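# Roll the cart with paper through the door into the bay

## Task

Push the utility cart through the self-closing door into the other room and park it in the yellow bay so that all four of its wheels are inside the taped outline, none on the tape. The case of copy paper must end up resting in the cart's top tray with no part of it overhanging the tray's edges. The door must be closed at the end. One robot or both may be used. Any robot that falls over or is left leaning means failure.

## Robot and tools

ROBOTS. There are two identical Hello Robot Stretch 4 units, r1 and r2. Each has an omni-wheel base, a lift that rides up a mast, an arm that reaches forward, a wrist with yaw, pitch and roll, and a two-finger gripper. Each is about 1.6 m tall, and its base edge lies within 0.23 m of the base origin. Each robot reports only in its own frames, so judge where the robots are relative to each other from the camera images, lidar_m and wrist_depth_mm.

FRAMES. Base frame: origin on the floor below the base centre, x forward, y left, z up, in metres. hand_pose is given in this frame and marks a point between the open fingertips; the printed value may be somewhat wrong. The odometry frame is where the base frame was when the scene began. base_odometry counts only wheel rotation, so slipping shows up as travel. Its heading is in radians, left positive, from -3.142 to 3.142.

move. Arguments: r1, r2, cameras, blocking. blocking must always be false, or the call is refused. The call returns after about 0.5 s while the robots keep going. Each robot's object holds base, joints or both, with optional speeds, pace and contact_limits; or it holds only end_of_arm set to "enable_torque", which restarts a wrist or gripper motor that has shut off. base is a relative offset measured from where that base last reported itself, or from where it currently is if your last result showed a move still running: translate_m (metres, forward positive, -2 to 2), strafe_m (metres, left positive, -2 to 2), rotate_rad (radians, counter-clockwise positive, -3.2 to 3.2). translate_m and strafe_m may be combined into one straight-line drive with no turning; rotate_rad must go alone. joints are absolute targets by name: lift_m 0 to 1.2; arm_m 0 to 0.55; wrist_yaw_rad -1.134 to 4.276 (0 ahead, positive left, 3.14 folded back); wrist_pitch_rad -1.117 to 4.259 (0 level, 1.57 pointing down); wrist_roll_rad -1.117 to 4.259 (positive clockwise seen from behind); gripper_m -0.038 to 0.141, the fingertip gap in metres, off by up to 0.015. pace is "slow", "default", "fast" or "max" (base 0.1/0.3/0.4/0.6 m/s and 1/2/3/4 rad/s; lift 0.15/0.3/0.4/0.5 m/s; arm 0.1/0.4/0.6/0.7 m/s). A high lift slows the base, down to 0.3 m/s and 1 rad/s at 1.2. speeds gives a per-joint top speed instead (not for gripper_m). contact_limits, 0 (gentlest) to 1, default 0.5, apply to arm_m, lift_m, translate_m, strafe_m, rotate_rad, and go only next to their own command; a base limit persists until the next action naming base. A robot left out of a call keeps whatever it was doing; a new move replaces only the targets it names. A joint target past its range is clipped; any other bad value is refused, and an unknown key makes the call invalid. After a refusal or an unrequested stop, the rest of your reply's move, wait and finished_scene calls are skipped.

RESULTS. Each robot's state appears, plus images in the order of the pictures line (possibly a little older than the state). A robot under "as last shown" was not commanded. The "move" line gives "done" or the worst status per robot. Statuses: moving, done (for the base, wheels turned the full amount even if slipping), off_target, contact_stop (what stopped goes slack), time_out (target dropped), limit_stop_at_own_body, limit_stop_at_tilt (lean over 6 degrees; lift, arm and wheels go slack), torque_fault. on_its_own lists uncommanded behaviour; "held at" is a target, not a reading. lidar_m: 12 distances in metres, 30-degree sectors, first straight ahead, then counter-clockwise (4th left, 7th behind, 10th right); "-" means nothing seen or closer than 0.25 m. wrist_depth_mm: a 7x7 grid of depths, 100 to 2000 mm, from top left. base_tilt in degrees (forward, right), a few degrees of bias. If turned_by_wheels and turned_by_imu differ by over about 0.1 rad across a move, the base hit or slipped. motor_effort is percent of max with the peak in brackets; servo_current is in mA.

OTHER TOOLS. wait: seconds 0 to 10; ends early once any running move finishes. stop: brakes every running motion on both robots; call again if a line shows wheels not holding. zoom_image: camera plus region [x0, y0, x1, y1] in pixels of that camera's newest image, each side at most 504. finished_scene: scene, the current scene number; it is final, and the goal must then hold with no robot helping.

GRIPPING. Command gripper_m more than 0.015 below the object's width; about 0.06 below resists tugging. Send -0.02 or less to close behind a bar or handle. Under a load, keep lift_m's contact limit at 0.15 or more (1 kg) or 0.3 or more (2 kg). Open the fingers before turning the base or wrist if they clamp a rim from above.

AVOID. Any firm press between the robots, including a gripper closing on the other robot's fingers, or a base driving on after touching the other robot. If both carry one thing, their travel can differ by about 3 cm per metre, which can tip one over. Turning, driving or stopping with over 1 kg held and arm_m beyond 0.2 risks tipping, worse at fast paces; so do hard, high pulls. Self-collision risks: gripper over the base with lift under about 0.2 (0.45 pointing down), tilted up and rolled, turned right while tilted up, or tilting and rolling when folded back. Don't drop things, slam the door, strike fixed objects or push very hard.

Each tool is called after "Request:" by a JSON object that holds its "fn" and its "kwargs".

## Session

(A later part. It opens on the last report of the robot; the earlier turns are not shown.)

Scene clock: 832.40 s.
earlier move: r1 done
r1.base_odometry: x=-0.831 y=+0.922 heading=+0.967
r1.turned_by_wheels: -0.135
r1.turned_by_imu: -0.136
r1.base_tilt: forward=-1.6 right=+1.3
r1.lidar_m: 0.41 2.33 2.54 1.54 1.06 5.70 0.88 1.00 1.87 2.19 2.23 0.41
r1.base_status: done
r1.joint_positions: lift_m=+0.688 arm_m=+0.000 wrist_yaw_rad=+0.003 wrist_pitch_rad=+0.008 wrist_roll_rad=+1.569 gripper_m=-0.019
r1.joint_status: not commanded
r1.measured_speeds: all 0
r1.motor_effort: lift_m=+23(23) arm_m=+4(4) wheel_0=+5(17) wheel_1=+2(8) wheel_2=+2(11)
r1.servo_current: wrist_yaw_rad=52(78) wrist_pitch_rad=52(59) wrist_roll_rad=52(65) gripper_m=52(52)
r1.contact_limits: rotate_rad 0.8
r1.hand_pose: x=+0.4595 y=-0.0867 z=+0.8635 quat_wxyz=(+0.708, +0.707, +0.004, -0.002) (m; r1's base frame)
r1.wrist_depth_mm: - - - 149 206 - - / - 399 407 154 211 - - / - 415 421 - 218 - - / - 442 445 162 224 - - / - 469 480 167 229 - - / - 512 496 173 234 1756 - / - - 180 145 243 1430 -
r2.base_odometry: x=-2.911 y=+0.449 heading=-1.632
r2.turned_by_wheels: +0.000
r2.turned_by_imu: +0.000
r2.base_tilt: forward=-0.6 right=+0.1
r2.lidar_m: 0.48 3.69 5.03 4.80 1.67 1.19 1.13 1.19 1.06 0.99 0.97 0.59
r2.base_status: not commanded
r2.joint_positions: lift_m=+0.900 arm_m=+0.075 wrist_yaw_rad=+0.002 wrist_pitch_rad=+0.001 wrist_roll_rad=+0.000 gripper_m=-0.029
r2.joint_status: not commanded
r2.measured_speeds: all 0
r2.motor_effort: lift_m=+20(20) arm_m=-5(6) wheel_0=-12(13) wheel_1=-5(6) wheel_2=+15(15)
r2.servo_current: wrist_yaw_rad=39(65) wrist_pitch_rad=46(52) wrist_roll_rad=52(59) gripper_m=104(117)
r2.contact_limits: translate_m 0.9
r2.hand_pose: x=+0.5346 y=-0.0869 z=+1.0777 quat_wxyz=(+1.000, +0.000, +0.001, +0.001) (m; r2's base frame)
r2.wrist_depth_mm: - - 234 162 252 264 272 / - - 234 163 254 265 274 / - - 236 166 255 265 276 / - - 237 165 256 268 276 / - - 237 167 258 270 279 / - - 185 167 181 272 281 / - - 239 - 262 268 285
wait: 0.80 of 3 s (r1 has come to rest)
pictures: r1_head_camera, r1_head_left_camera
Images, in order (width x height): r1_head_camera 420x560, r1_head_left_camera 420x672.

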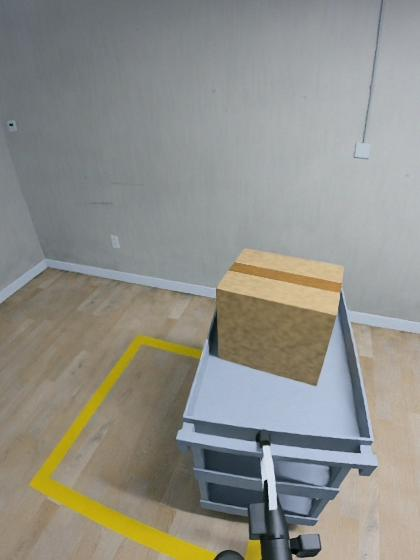

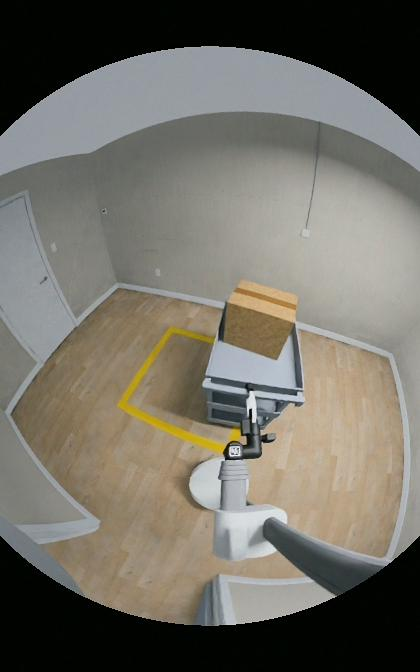

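Request:
{"fn": "move", "kwargs": {"blocking": false, "r1": {"base":{"translate_m":0.02,"strafe_m":0.24},"pace":"slow","contact_limits":{"translate_m":0.8}}}}

Request:
{"fn": "wait", "kwargs": {"seconds": 5}}

Request:
{"fn": "move", "kwargs": {"blocking": false, "r1": {"base":{"rotate_rad":-0.34},"pace":"slow","contact_limits":{"rotate_rad":0.8}}}}

Request:
{"fn": "wait", "kwargs": {"seconds": 3}}

Request:
{"fn": "move", "kwargs": {"blocking": false, "r1": {"base":{"translate_m":0.02,"strafe_m":0.24},"pace":"slow","contact_limits":{"translate_m":0.8}}}}

Request:
{"fn": "wait", "kwargs": {"seconds": 5}}

Request:
{"fn": "move", "kwargs": {"blocking": false, "r1": {"base":{"rotate_rad":-0.34},"pace":"slow","contact_limits":{"rotate_rad":0.8}}}}

Request:
{"fn": "wait", "kwargs": {"seconds": 3, "cameras": ["r1_head_camera","r1_head_left_camera"]}}

Scene clock: 854.13 s.
move: r1 moving
r1.base_odometry: x=-0.842 y=+0.930 heading=+0.966
r1.turned_by_wheels: +0.000
r1.turned_by_imu: +0.000
r1.base_tilt: forward=-1.6 right=+1.3
r1.lidar_m: 0.40 2.34 2.51 1.49 1.06 5.67 0.88 0.99 1.87 2.20 2.23 0.41
r1.base_status: translate_m moving; strafe_m moving
r1.joint_positions: lift_m=+0.688 arm_m=+0.000 wrist_yaw_rad=+0.003 wrist_pitch_rad=+0.008 wrist_roll_rad=+1.569 gripper_m=-0.019
r1.joint_status: not commanded
r1.measured_speeds: translate_m=+0.003 strafe_m=+0.054 rotate_rad=+0.001 lift_m=+0.000 arm_m=+0.000 wrist_yaw_rad=+0.000 wrist_pitch_rad=+0.000 wrist_roll_rad=+0.000
r1.motor_effort: lift_m=+23(23) arm_m=+1(4) wheel_0=-9(10) wheel_1=+7(7) wheel_2=-1(2)
r1.servo_current: wrist_yaw_rad=33(72) wrist_pitch_rad=52(59) wrist_roll_rad=59(59) gripper_m=46(52)
r1.contact_limits: translate_m 0.8
r1.hand_pose: x=+0.4595 y=-0.0867 z=+0.8635 quat_wxyz=(+0.708, +0.707, +0.004, -0.002) (m; r1's base frame)
r1.wrist_depth_mm: - - - 153 212 - - / - 407 407 157 216 - - / - 418 421 415 221 - - / - 442 449 164 226 - - / - 469 469 168 231 - - / - 500 488 172 234 1618 - / - - 180 144 241 525 -
r2: as last shown
r2.lidar_m: 0.45 3.73 5.02 4.80 1.68 1.21 1.14 1.19 1.08 0.99 0.93 0.59
r2.motor_effort: lift_m=+20(20) arm_m=-5(5) wheel_0=-12(12) wheel_1=-5(6) wheel_2=+15(15)
r2.servo_current: wrist_yaw_rad=59(59) wrist_pitch_rad=39(52) wrist_roll_rad=46(52) gripper_m=111(111)
r2.contact_limits: translate_m 0.9
r2.wrist_depth_mm: - - 233 162 252 263 272 / - - 234 163 253 264 274 / - - 235 167 254 265 276 / - - 236 164 256 267 277 / - - 238 167 258 268 278 / - - 185 167 181 271 279 / - - 239 - 260 270 283
pictures: none

Scene clock: 857.23 s.
earlier move: r1 done
r1.base_odometry: x=-1.017 y=+1.074 heading=+0.966
r1.turned_by_wheels: +0.000
r1.turned_by_imu: +0.000
r1.base_tilt: forward=-1.6 right=+1.3
r1.lidar_m: 0.42 2.40 2.29 1.45 0.89 6.17 0.99 0.93 1.75 2.41 0.40 0.37
r1.base_status: done
r1.joint_positions: lift_m=+0.688 arm_m=+0.000 wrist_yaw_rad=-0.006 wrist_pitch_rad=+0.008 wrist_roll_rad=+1.569 gripper_m=-0.019
r1.joint_status: not commanded
r1.measured_speeds: all 0
r1.motor_effort: lift_m=+23(23) arm_m=+4(4) wheel_0=-4(14) wheel_1=+3(7) wheel_2=-5(9)
r1.servo_current: wrist_yaw_rad=59(78) wrist_pitch_rad=52(59) wrist_roll_rad=59(65) gripper_m=46(52)
r1.contact_limits: translate_m 0.8
r1.hand_pose: x=+0.4587 y=-0.0891 z=+0.8635 quat_wxyz=(+0.708, +0.707, +0.001, -0.005) (m; r1's base frame)
r1.wrist_depth_mm: 342 345 349 110 167 167 - / - 377 379 118 178 179 - / - 418 424 125 191 - - / - 469 477 136 205 - - / - - 521 147 222 1708 - / - - 182 185 233 1618 1255 / - - 179 141 179 1464 1229
r2.base_odometry: x=-2.911 y=+0.449 heading=-1.632
r2.turned_by_wheels: +0.000
r2.turned_by_imu: +0.000
r2.base_tilt: forward=-0.6 right=+0.1
r2.lidar_m: 0.46 3.69 5.02 4.78 1.70 1.21 1.13 1.17 1.04 1.00 0.96 0.57
r2.base_status: not commanded
r2.joint_positions: lift_m=+0.900 arm_m=+0.075 wrist_yaw_rad=+0.002 wrist_pitch_rad=+0.001 wrist_roll_rad=+0.000 gripper_m=-0.029
r2.joint_status: not commanded
r2.measured_speeds: all 0
r2.motor_effort: lift_m=+20(20) arm_m=-5(6) wheel_0=-12(13) wheel_1=-6(6) wheel_2=+15(15)
r2.servo_current: wrist_yaw_rad=46(59) wrist_pitch_rad=46(52) wrist_roll_rad=46(65) gripper_m=111(117)
r2.contact_limits: translate_m 0.9
r2.hand_pose: x=+0.5346 y=-0.0869 z=+1.0777 quat_wxyz=(+1.000, +0.000, +0.001, +0.001) (m; r2's base frame)
r2.wrist_depth_mm: - - 234 162 251 263 273 / - - 235 163 252 264 272 / - - 236 167 254 266 276 / - - 236 164 256 267 276 / - - 237 168 257 268 279 / - - 185 167 181 272 282 / - - 239 - 262 268 285
wait: 3.10 of 5 s (r1 has come to rest)
pictures: none

Scene clock: 857.73 s.
move: r1 moving
r1.base_odometry: x=-1.018 y=+1.074 heading=+0.842
r1.turned_by_wheels: -0.124
r1.turned_by_imu: -0.124
r1.base_tilt: forward=-1.6 right=+1.2
r1.lidar_m: 0.39 0.49 2.32 1.78 0.91 0.87 1.19 0.93 1.45 2.42 2.46 0.36
r1.base_status: rotate_rad moving
r1.joint_positions: lift_m=+0.688 arm_m=+0.000 wrist_yaw_rad=+0.009 wrist_pitch_rad=+0.008 wrist_roll_rad=+1.569 gripper_m=-0.019
r1.joint_status: not commanded
r1.measured_speeds: translate_m=+0.001 strafe_m=+0.000 rotate_rad=-0.491 lift_m=+0.000 arm_m=+0.000 wrist_yaw_rad=+0.028 wrist_pitch_rad=+0.000 wrist_roll_rad=+0.000
r1.motor_effort: lift_m=+23(23) arm_m=+4(4) wheel_0=+15(15) wheel_1=+10(10) wheel_2=+7(7)
r1.servo_current: wrist_yaw_rad=39(72) wrist_pitch_rad=59(59) wrist_roll_rad=26(59) gripper_m=39(52)
r1.contact_limits: rotate_rad 0.8
r1.hand_pose: x=+0.4600 y=-0.0849 z=+0.8635 quat_wxyz=(+0.708, +0.707, +0.006, +0.000) (m; r1's base frame)
r1.wrist_depth_mm: 343 351 353 115 171 171 - / - 373 375 120 181 - - / - 413 415 129 192 - - / - 455 462 138 204 - - / - 500 508 148 220 1756 - / - - 182 185 231 1708 - / - 138 162 141 172 1464 1255
r2: as last shown
r2.lidar_m: 0.48 3.72 5.02 4.80 1.72 1.22 1.14 1.18 1.04 1.00 0.97 0.60
r2.servo_current: wrist_yaw_rad=46(59) wrist_pitch_rad=33(52) wrist_roll_rad=46(52) gripper_m=111(111)
r2.contact_limits: translate_m 0.9
r2.wrist_depth_mm: - - 232 162 252 263 273 / - - 234 163 253 264 273 / - - 236 167 254 265 274 / - - 237 165 256 267 276 / - - 238 168 256 270 277 / - - 185 167 181 272 281 / - - 238 - 262 268 283
pictures: none

Scene clock: 858.70 s.
earlier move: r1 done
r1.base_odometry: x=-1.017 y=+1.074 heading=+0.627
r1.turned_by_wheels: -0.215
r1.turned_by_imu: -0.216
r1.base_tilt: forward=-1.6 right=+1.3
r1.lidar_m: 0.40 0.42 2.42 2.31 1.12 0.87 - 0.96 1.06 2.39 2.47 0.43
r1.base_status: done
r1.joint_positions: lift_m=+0.688 arm_m=+0.000 wrist_yaw_rad=+0.007 wrist_pitch_rad=+0.008 wrist_roll_rad=+1.569 gripper_m=-0.019
r1.joint_status: not commanded
r1.measured_speeds: all 0
r1.motor_effort: lift_m=+23(23) arm_m=+4(4) wheel_0=+8(17) wheel_1=+2(10) wheel_2=+3(11)
r1.servo_current: wrist_yaw_rad=65(85) wrist_pitch_rad=52(59) wrist_roll_rad=33(65) gripper_m=52(52)
r1.contact_limits: rotate_rad 0.8
r1.hand_pose: x=+0.4599 y=-0.0853 z=+0.8635 quat_wxyz=(+0.708, +0.707, +0.005, +0.000) (m; r1's base frame)
r1.wrist_depth_mm: - - - 168 230 1576 1205 / - - - 169 230 1618 - / - 424 427 230 231 - - / - 439 442 231 232 - - / - 455 462 233 234 - - / - 466 466 177 235 - - / - 138 170 145 235 127 -
r2.base_odometry: x=-2.911 y=+0.449 heading=-1.632
r2.turned_by_wheels: +0.000
r2.turned_by_imu: +0.000
r2.base_tilt: forward=-0.6 right=+0.0
r2.lidar_m: 0.48 3.74 4.99 4.79 1.69 1.22 1.13 1.18 1.06 0.99 0.99 0.58
r2.base_status: not commanded
r2.joint_positions: lift_m=+0.900 arm_m=+0.075 wrist_yaw_rad=+0.002 wrist_pitch_rad=+0.001 wrist_roll_rad=+0.000 gripper_m=-0.029
r2.joint_status: not commanded
r2.measured_speeds: all 0
r2.motor_effort: lift_m=+20(20) arm_m=-5(6) wheel_0=-12(13) wheel_1=-5(6) wheel_2=+15(15)
r2.servo_current: wrist_yaw_rad=52(59) wrist_pitch_rad=46(52) wrist_roll_rad=59(59) gripper_m=111(111)
r2.contact_limits: translate_m 0.9
r2.hand_pose: x=+0.5346 y=-0.0869 z=+1.0777 quat_wxyz=(+1.000, +0.000, +0.001, +0.001) (m; r2's base frame)
r2.wrist_depth_mm: - - 234 162 252 263 272 / - - 235 163 254 264 274 / - - 235 166 255 265 276 / - - 236 165 256 267 277 / - - 239 168 258 268 278 / - - 186 167 181 272 281 / - - 239 - 262 270 285
wait: 0.97 of 3 s (r1 has come to rest)
pictures: none

Scene clock: 859.20 s.
move: r1 moving
r1.base_odometry: x=-1.024 y=+1.086 heading=+0.627
r1.turned_by_wheels: +0.000
r1.turned_by_imu: +0.000
r1.base_tilt: forward=-1.5 right=+1.3
r1.lidar_m: 0.40 0.41 2.39 2.29 1.14 0.87 - 0.94 1.09 2.41 2.49 0.42
r1.base_status: translate_m moving; strafe_m moving
r1.joint_positions: lift_m=+0.688 arm_m=+0.000 wrist_yaw_rad=+0.003 wrist_pitch_rad=+0.008 wrist_roll_rad=+1.569 gripper_m=-0.019
r1.joint_status: not commanded
r1.measured_speeds: translate_m=+0.006 strafe_m=+0.053 rotate_rad=-0.003 lift_m=+0.000 arm_m=+0.001 wrist_yaw_rad=+0.000 wrist_pitch_rad=+0.000 wrist_roll_rad=+0.000
r1.motor_effort: lift_m=+23(23) arm_m=+4(4) wheel_0=-7(8) wheel_1=+7(9) wheel_2=-1(3)
r1.servo_current: wrist_yaw_rad=65(91) wrist_pitch_rad=52(59) wrist_roll_rad=52(59) gripper_m=46(52)
r1.contact_limits: translate_m 0.8
r1.hand_pose: x=+0.4595 y=-0.0867 z=+0.8635 quat_wxyz=(+0.708, +0.707, +0.004, -0.002) (m; r1's base frame)
r1.wrist_depth_mm: - - - 172 233 1618 1281 / - - - 172 234 - - / - 427 430 234 234 - - / - 436 445 233 235 - - / - 452 462 235 234 - - / - 473 466 181 233 - - / - 138 169 145 235 - -
r2: as last shown
r2.base_tilt: forward=-0.6 right=+0.1
r2.lidar_m: 0.46 3.74 5.01 4.81 1.66 1.19 1.15 1.20 1.07 0.99 0.96 0.60
r2.motor_effort: lift_m=+20(20) arm_m=-5(5) wheel_0=-12(13) wheel_1=-6(6) wheel_2=+15(15)
r2.servo_current: wrist_yaw_rad=46(59) wrist_pitch_rad=39(39) wrist_roll_rad=39(59) gripper_m=111(111)
r2.contact_limits: translate_m 0.9
r2.wrist_depth_mm: - - 233 162 252 263 273 / - - 234 163 253 265 273 / - - 234 167 254 266 277 / - - 236 164 256 267 277 / - - 239 167 257 268 279 / - - 185 167 181 272 281 / - - 239 - 263 268 285
pictures: none

Scene clock: 862.30 s.
earlier move: r1 done
r1.base_odometry: x=-1.142 y=+1.280 heading=+0.627
r1.turned_by_wheels: +0.000
r1.turned_by_imu: +0.000
r1.base_tilt: forward=-1.6 right=+1.3
r1.lidar_m: 0.43 2.05 2.17 2.07 1.15 0.82 0.88 1.13 1.12 2.64 0.46 0.40
r1.base_status: done
r1.joint_positions: lift_m=+0.688 arm_m=+0.000 wrist_yaw_rad=-0.007 wrist_pitch_rad=+0.008 wrist_roll_rad=+1.569 gripper_m=-0.019
r1.joint_status: not commanded
r1.measured_speeds: all 0
r1.motor_effort: lift_m=+23(23) arm_m=+4(4) wheel_0=-4(13) wheel_1=+4(9) wheel_2=-5(10)
r1.servo_current: wrist_yaw_rad=52(91) wrist_pitch_rad=52(59) wrist_roll_rad=26(72) gripper_m=46(59)
r1.contact_limits: translate_m 0.8
r1.hand_pose: x=+0.4587 y=-0.0894 z=+0.8635 quat_wxyz=(+0.708, +0.707, +0.000, -0.005) (m; r1's base frame)
r1.wrist_depth_mm: - 449 439 - 190 - - / - 384 387 - 198 - - / - 410 415 145 206 - - / - 442 449 - 216 - - / - 484 492 160 226 - - / - - 183 184 233 1618 - / - - 154 143 247 1464 1308
r2.base_odometry: x=-2.911 y=+0.449 heading=-1.632
r2.turned_by_wheels: +0.000
r2.turned_by_imu: +0.000
r2.base_tilt: forward=-0.6 right=+0.1
r2.lidar_m: 0.47 3.71 4.98 4.79 1.69 1.19 1.14 1.19 1.07 0.98 0.98 0.56
r2.base_status: not commanded
r2.joint_positions: lift_m=+0.900 arm_m=+0.075 wrist_yaw_rad=+0.002 wrist_pitch_rad=+0.001 wrist_roll_rad=+0.000 gripper_m=-0.029
r2.joint_status: not commanded
r2.measured_speeds: all 0
r2.motor_effort: lift_m=+20(20) arm_m=-5(6) wheel_0=-12(13) wheel_1=-6(6) wheel_2=+15(16)
r2.servo_current: wrist_yaw_rad=33(65) wrist_pitch_rad=39(52) wrist_roll_rad=52(65) gripper_m=104(111)
r2.contact_limits: translate_m 0.9
r2.hand_pose: x=+0.5346 y=-0.0869 z=+1.0777 quat_wxyz=(+1.000, +0.000, +0.001, +0.001) (m; r2's base frame)
r2.wrist_depth_mm: - - 233 162 252 263 273 / - - 234 163 253 265 274 / - - 235 166 254 266 274 / - - 237 164 256 270 277 / - - 237 168 257 268 278 / - - 185 167 181 272 281 / - - 240 - 262 271 283
wait: 3.10 of 5 s (r1 has come to rest)
pictures: none

Scene clock: 862.80 s.
move: r1 moving
r1.base_odometry: x=-1.142 y=+1.280 heading=+0.502
r1.turned_by_wheels: -0.124
r1.turned_by_imu: -0.124
r1.base_tilt: forward=-1.6 right=+1.3
r1.lidar_m: 0.39 0.46 2.24 2.07 1.36 0.85 0.79 1.25 1.12 2.05 2.66 0.42
r1.base_status: rotate_rad moving
r1.joint_positions: lift_m=+0.688 arm_m=+0.000 wrist_yaw_rad=+0.008 wrist_pitch_rad=+0.008 wrist_roll_rad=+1.569 gripper_m=-0.019
r1.joint_status: not commanded
r1.measured_speeds: translate_m=+0.001 strafe_m=+0.000 rotate_rad=-0.487 lift_m=+0.000 arm_m=+0.000 wrist_yaw_rad=+0.022 wrist_pitch_rad=+0.000 wrist_roll_rad=+0.000
r1.motor_effort: lift_m=+23(23) arm_m=+4(4) wheel_0=+13(15) wheel_1=+6(9) wheel_2=+9(9)
r1.servo_current: wrist_yaw_rad=85(85) wrist_pitch_rad=52(59) wrist_roll_rad=52(72) gripper_m=46(52)
r1.contact_limits: rotate_rad 0.8
r1.hand_pose: x=+0.4599 y=-0.0852 z=+0.8635 quat_wxyz=(+0.708, +0.707, +0.005, +0.000) (m; r1's base frame)
r1.wrist_depth_mm: - - - 139 195 - - / - 389 394 144 202 - - / - 410 415 148 209 - - / - 439 442 - 216 - - / - 473 480 160 224 - - / - 508 500 183 232 1576 - / - - 155 142 243 1464 1281
r2: as last shown
r2.lidar_m: 0.47 3.73 4.98 4.79 1.67 1.21 1.14 1.17 1.07 0.98 0.95 0.59
r2.motor_effort: lift_m=+20(20) arm_m=-5(5) wheel_0=-12(13) wheel_1=-5(6) wheel_2=+15(15)
r2.servo_current: wrist_yaw_rad=46(52) wrist_pitch_rad=39(46) wrist_roll_rad=52(52) gripper_m=111(111)
r2.contact_limits: translate_m 0.9
r2.wrist_depth_mm: - - 233 162 251 263 272 / - - 236 163 253 264 272 / - - 236 167 255 265 276 / - - 236 165 257 267 278 / - - 238 167 257 268 278 / - - 185 167 181 271 282 / - - 240 - 260 268 285
pictures: none

Scene clock: 863.77 s.
earlier move: r1 done
r1.base_odometry: x=-1.142 y=+1.280 heading=+0.288
r1.turned_by_wheels: -0.215
r1.turned_by_imu: -0.215
r1.base_tilt: forward=-1.6 right=+1.3
r1.lidar_m: 0.37 0.41 2.19 2.09 1.95 0.96 0.83 6.76 1.13 1.43 2.61 0.45
r1.base_status: done
r1.joint_positions: lift_m=+0.688 arm_m=+0.000 wrist_yaw_rad=+0.008 wrist_pitch_rad=+0.008 wrist_roll_rad=+1.569 gripper_m=-0.019
r1.joint_status: not commanded
r1.measured_speeds: all 0
r1.motor_effort: lift_m=+23(23) arm_m=-4(4) wheel_0=+7(15) wheel_1=+2(9) wheel_2=+5(13)
r1.servo_current: wrist_yaw_rad=65(85) wrist_pitch_rad=52(65) wrist_roll_rad=46(72) gripper_m=46(52)
r1.contact_limits: rotate_rad 0.8
r1.hand_pose: x=+0.4600 y=-0.0851 z=+0.8635 quat_wxyz=(+0.708, +0.707, +0.006, +0.000) (m; r1's base frame)
r1.wrist_depth_mm: - - - 257 259 1661 1205 / - - - 190 254 1756 - / - - - 187 247 - - / - 439 439 240 243 - - / - 449 449 179 237 - - / - 452 449 180 234 - - / - 455 178 171 228 - -
r2.base_odometry: x=-2.911 y=+0.449 heading=-1.632
r2.turned_by_wheels: +0.000
r2.turned_by_imu: +0.000
r2.base_tilt: forward=-0.6 right=+0.1
r2.lidar_m: 0.48 3.73 5.01 4.80 1.65 1.22 1.13 1.19 1.06 1.00 0.94 0.58
r2.base_status: not commanded
r2.joint_positions: lift_m=+0.900 arm_m=+0.075 wrist_yaw_rad=+0.002 wrist_pitch_rad=+0.001 wrist_roll_rad=+0.000 gripper_m=-0.029
r2.joint_status: not commanded
r2.measured_speeds: all 0
r2.motor_effort: lift_m=+20(20) arm_m=-5(6) wheel_0=-12(13) wheel_1=-5(6) wheel_2=+15(15)
r2.servo_current: wrist_yaw_rad=46(52) wrist_pitch_rad=39(46) wrist_roll_rad=39(52) gripper_m=111(111)
r2.contact_limits: translate_m 0.9
r2.hand_pose: x=+0.5346 y=-0.0869 z=+1.0777 quat_wxyz=(+1.000, +0.000, +0.001, +0.001) (m; r2's base frame)
r2.wrist_depth_mm: - - 233 162 252 263 272 / - - 235 163 253 265 272 / - - 236 167 254 266 276 / - - 236 165 255 266 276 / - - 239 167 258 268 278 / - - 185 167 180 272 282 / - - 239 - 262 268 283
wait: 0.97 of 3 s (r1 has come to rest)
pictures: r1_head_camera, r1_head_left_camera
Images, in order (width x height): r1_head_camera 420x560, r1_head_left_camera 420x672.

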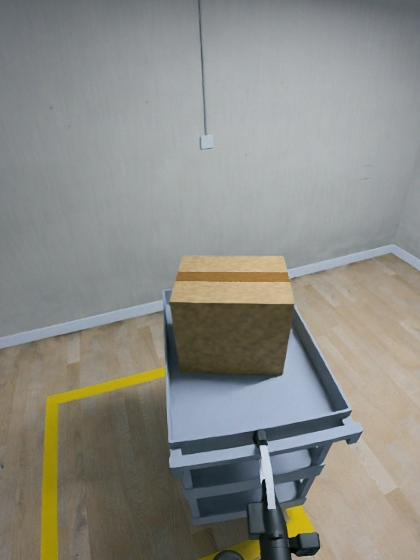

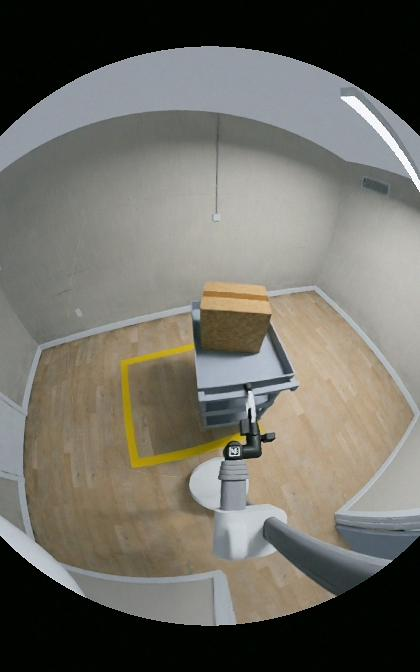

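Request:
{"fn": "zoom_image", "kwargs": {"camera": "r1_head_camera", "region": [20, 340, 360, 560]}}

Request:
{"fn": "zoom_image", "kwargs": {"camera": "r1_head_left_camera", "region": [100, 270, 330, 500]}}

Scaled by 1.482 from the camera's 420x560 image, which has a finer 600x800 frame.

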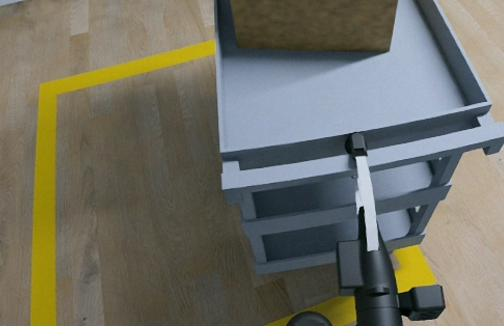

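Scaled by 2.191 from the camera's 420x672 image, which has a finer 600x960 frame.

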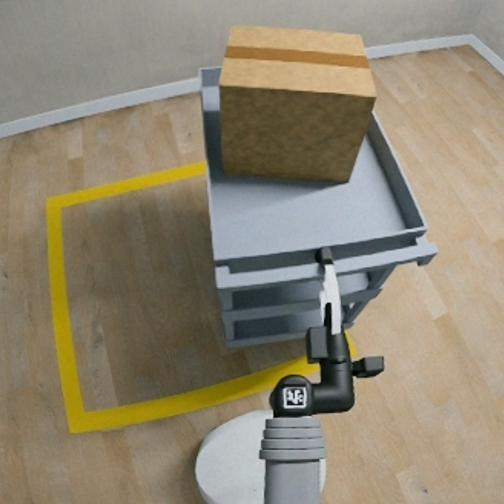

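Request:
{"fn": "move", "kwargs": {"blocking": false, "r1": {"base":{"translate_m":-0.5},"pace":"slow","contact_limits":{"translate_m":0.8}}}}

Request:
{"fn": "wait", "kwargs": {"seconds": 7, "cameras": ["r1_head_camera"]}}

Request:
{"fn": "move", "kwargs": {"blocking": false, "r1": {"base":{"translate_m":0.06,"strafe_m":-0.24},"pace":"slow","contact_limits":{"translate_m":0.8}}}}

Request:
{"fn": "wait", "kwargs": {"seconds": 5}}

Request:
{"fn": "move", "kwargs": {"blocking": false, "r1": {"base":{"rotate_rad":0.34},"pace":"slow","contact_limits":{"rotate_rad":0.8}}}}

Request:
{"fn": "wait", "kwargs": {"seconds": 3}}

Request:
{"fn": "move", "kwargs": {"blocking": false, "r1": {"base":{"translate_m":0.06,"strafe_m":-0.24},"pace":"slow","contact_limits":{"translate_m":0.8}}}}

Request:
{"fn": "wait", "kwargs": {"seconds": 5, "cameras": ["r1_head_camera","r1_head_left_camera"]}}

Scene clock: 882.37 s.
move: r1 moving
r1.base_odometry: x=-1.154 y=+1.277 heading=+0.288
r1.turned_by_wheels: +0.000
r1.turned_by_imu: +0.000
r1.base_tilt: forward=-1.6 right=+1.3
r1.lidar_m: 0.36 0.39 2.20 2.08 1.93 0.95 0.80 6.74 1.08 1.41 2.61 0.45
r1.base_status: translate_m moving
r1.joint_positions: lift_m=+0.688 arm_m=+0.000 wrist_yaw_rad=+0.008 wrist_pitch_rad=+0.008 wrist_roll_rad=+1.569 gripper_m=-0.019
r1.joint_status: not commanded
r1.measured_speeds: translate_m=-0.048 strafe_m=+0.000 rotate_rad=+0.001 lift_m=+0.000 arm_m=+0.000 wrist_yaw_rad=+0.000 wrist_pitch_rad=+0.000 wrist_roll_rad=+0.000
r1.motor_effort: lift_m=+23(23) arm_m=-4(4) wheel_0=-5(5) wheel_1=-3(7) wheel_2=+11(11)
r1.servo_current: wrist_yaw_rad=59(72) wrist_pitch_rad=59(59) wrist_roll_rad=46(65) gripper_m=39(52)
r1.contact_limits: translate_m 0.8
r1.hand_pose: x=+0.4600 y=-0.0851 z=+0.8635 quat_wxyz=(+0.708, +0.707, +0.006, +0.000) (m; r1's base frame)
r1.wrist_depth_mm: - - - 257 259 1708 1229 / - - - 191 254 1661 - / - - - 246 247 - - / - 442 445 241 243 - - / - 449 445 180 239 - - / - 449 452 183 234 - - / - 449 177 171 228 - -
r2: as last shown
r2.base_tilt: forward=-0.5 right=+0.1
r2.lidar_m: 0.48 3.75 4.97 4.79 1.67 1.21 1.14 1.18 1.06 0.99 0.97 0.59
r2.motor_effort: lift_m=+20(20) arm_m=-5(6) wheel_0=-12(13) wheel_1=-6(6) wheel_2=+15(15)
r2.servo_current: wrist_yaw_rad=39(59) wrist_pitch_rad=39(39) wrist_roll_rad=46(59) gripper_m=98(117)
r2.contact_limits: translate_m 0.9
r2.wrist_depth_mm: - - 233 161 251 263 273 / - - 235 163 254 265 273 / - - 235 166 254 265 276 / - - 237 165 255 267 277 / - - 238 167 258 267 279 / - - 185 167 181 271 279 / - - 239 - 262 268 283
pictures: none

Scene clock: 888.17 s.
earlier move: r1 done
r1.base_odometry: x=-1.621 y=+1.139 heading=+0.287
r1.turned_by_wheels: -0.001
r1.turned_by_imu: -0.003
r1.base_tilt: forward=-1.6 right=+1.3
r1.lidar_m: 0.39 2.46 2.35 1.91 0.84 0.40 0.31 6.29 1.16 1.00 2.80 0.45
r1.base_status: done
r1.joint_positions: lift_m=+0.688 arm_m=+0.000 wrist_yaw_rad=-0.002 wrist_pitch_rad=+0.008 wrist_roll_rad=+1.569 gripper_m=-0.019
r1.joint_status: not commanded
r1.measured_speeds: all 0
r1.motor_effort: lift_m=+23(23) arm_m=-4(4) wheel_0=-8(12) wheel_1=-5(8) wheel_2=+0(11)
r1.servo_current: wrist_yaw_rad=33(78) wrist_pitch_rad=59(65) wrist_roll_rad=65(78) gripper_m=52(59)
r1.contact_limits: translate_m 0.8
r1.hand_pose: x=+0.4591 y=-0.0880 z=+0.8635 quat_wxyz=(+0.708, +0.707, +0.002, -0.004) (m; r1's base frame)
r1.wrist_depth_mm: - - - 249 247 1708 1205 / - - - 245 244 1708 - / - - - 239 243 - - / - 439 442 237 238 - - / - 452 452 177 236 - - / - 459 452 185 183 - - / - 462 182 172 232 - -
r2.base_odometry: x=-2.911 y=+0.449 heading=-1.632
r2.turned_by_wheels: +0.000
r2.turned_by_imu: +0.001
r2.base_tilt: forward=-0.6 right=+0.1
r2.lidar_m: 0.48 3.71 5.00 4.81 1.71 1.20 1.14 1.18 1.04 1.00 0.94 0.59
r2.base_status: not commanded
r2.joint_positions: lift_m=+0.900 arm_m=+0.075 wrist_yaw_rad=+0.002 wrist_pitch_rad=+0.001 wrist_roll_rad=+0.000 gripper_m=-0.029
r2.joint_status: not commanded
r2.measured_speeds: all 0
r2.motor_effort: lift_m=+20(20) arm_m=-6(6) wheel_0=-13(13) wheel_1=-5(6) wheel_2=+15(16)
r2.servo_current: wrist_yaw_rad=52(59) wrist_pitch_rad=46(52) wrist_roll_rad=39(65) gripper_m=111(117)
r2.contact_limits: translate_m 0.9
r2.hand_pose: x=+0.5346 y=-0.0869 z=+1.0777 quat_wxyz=(+1.000, +0.000, +0.001, +0.001) (m; r2's base frame)
r2.wrist_depth_mm: - - 233 162 252 263 272 / - - 235 163 254 264 273 / - - 235 167 254 265 276 / - - 236 165 256 268 277 / - - 238 167 257 268 279 / - - 186 167 181 271 281 / - - 239 - 263 268 283
wait: 5.80 of 7 s (r1 has come to rest)
pictures: r1_head_camera
Images, in order (width x height): r1_head_camera 420x560.

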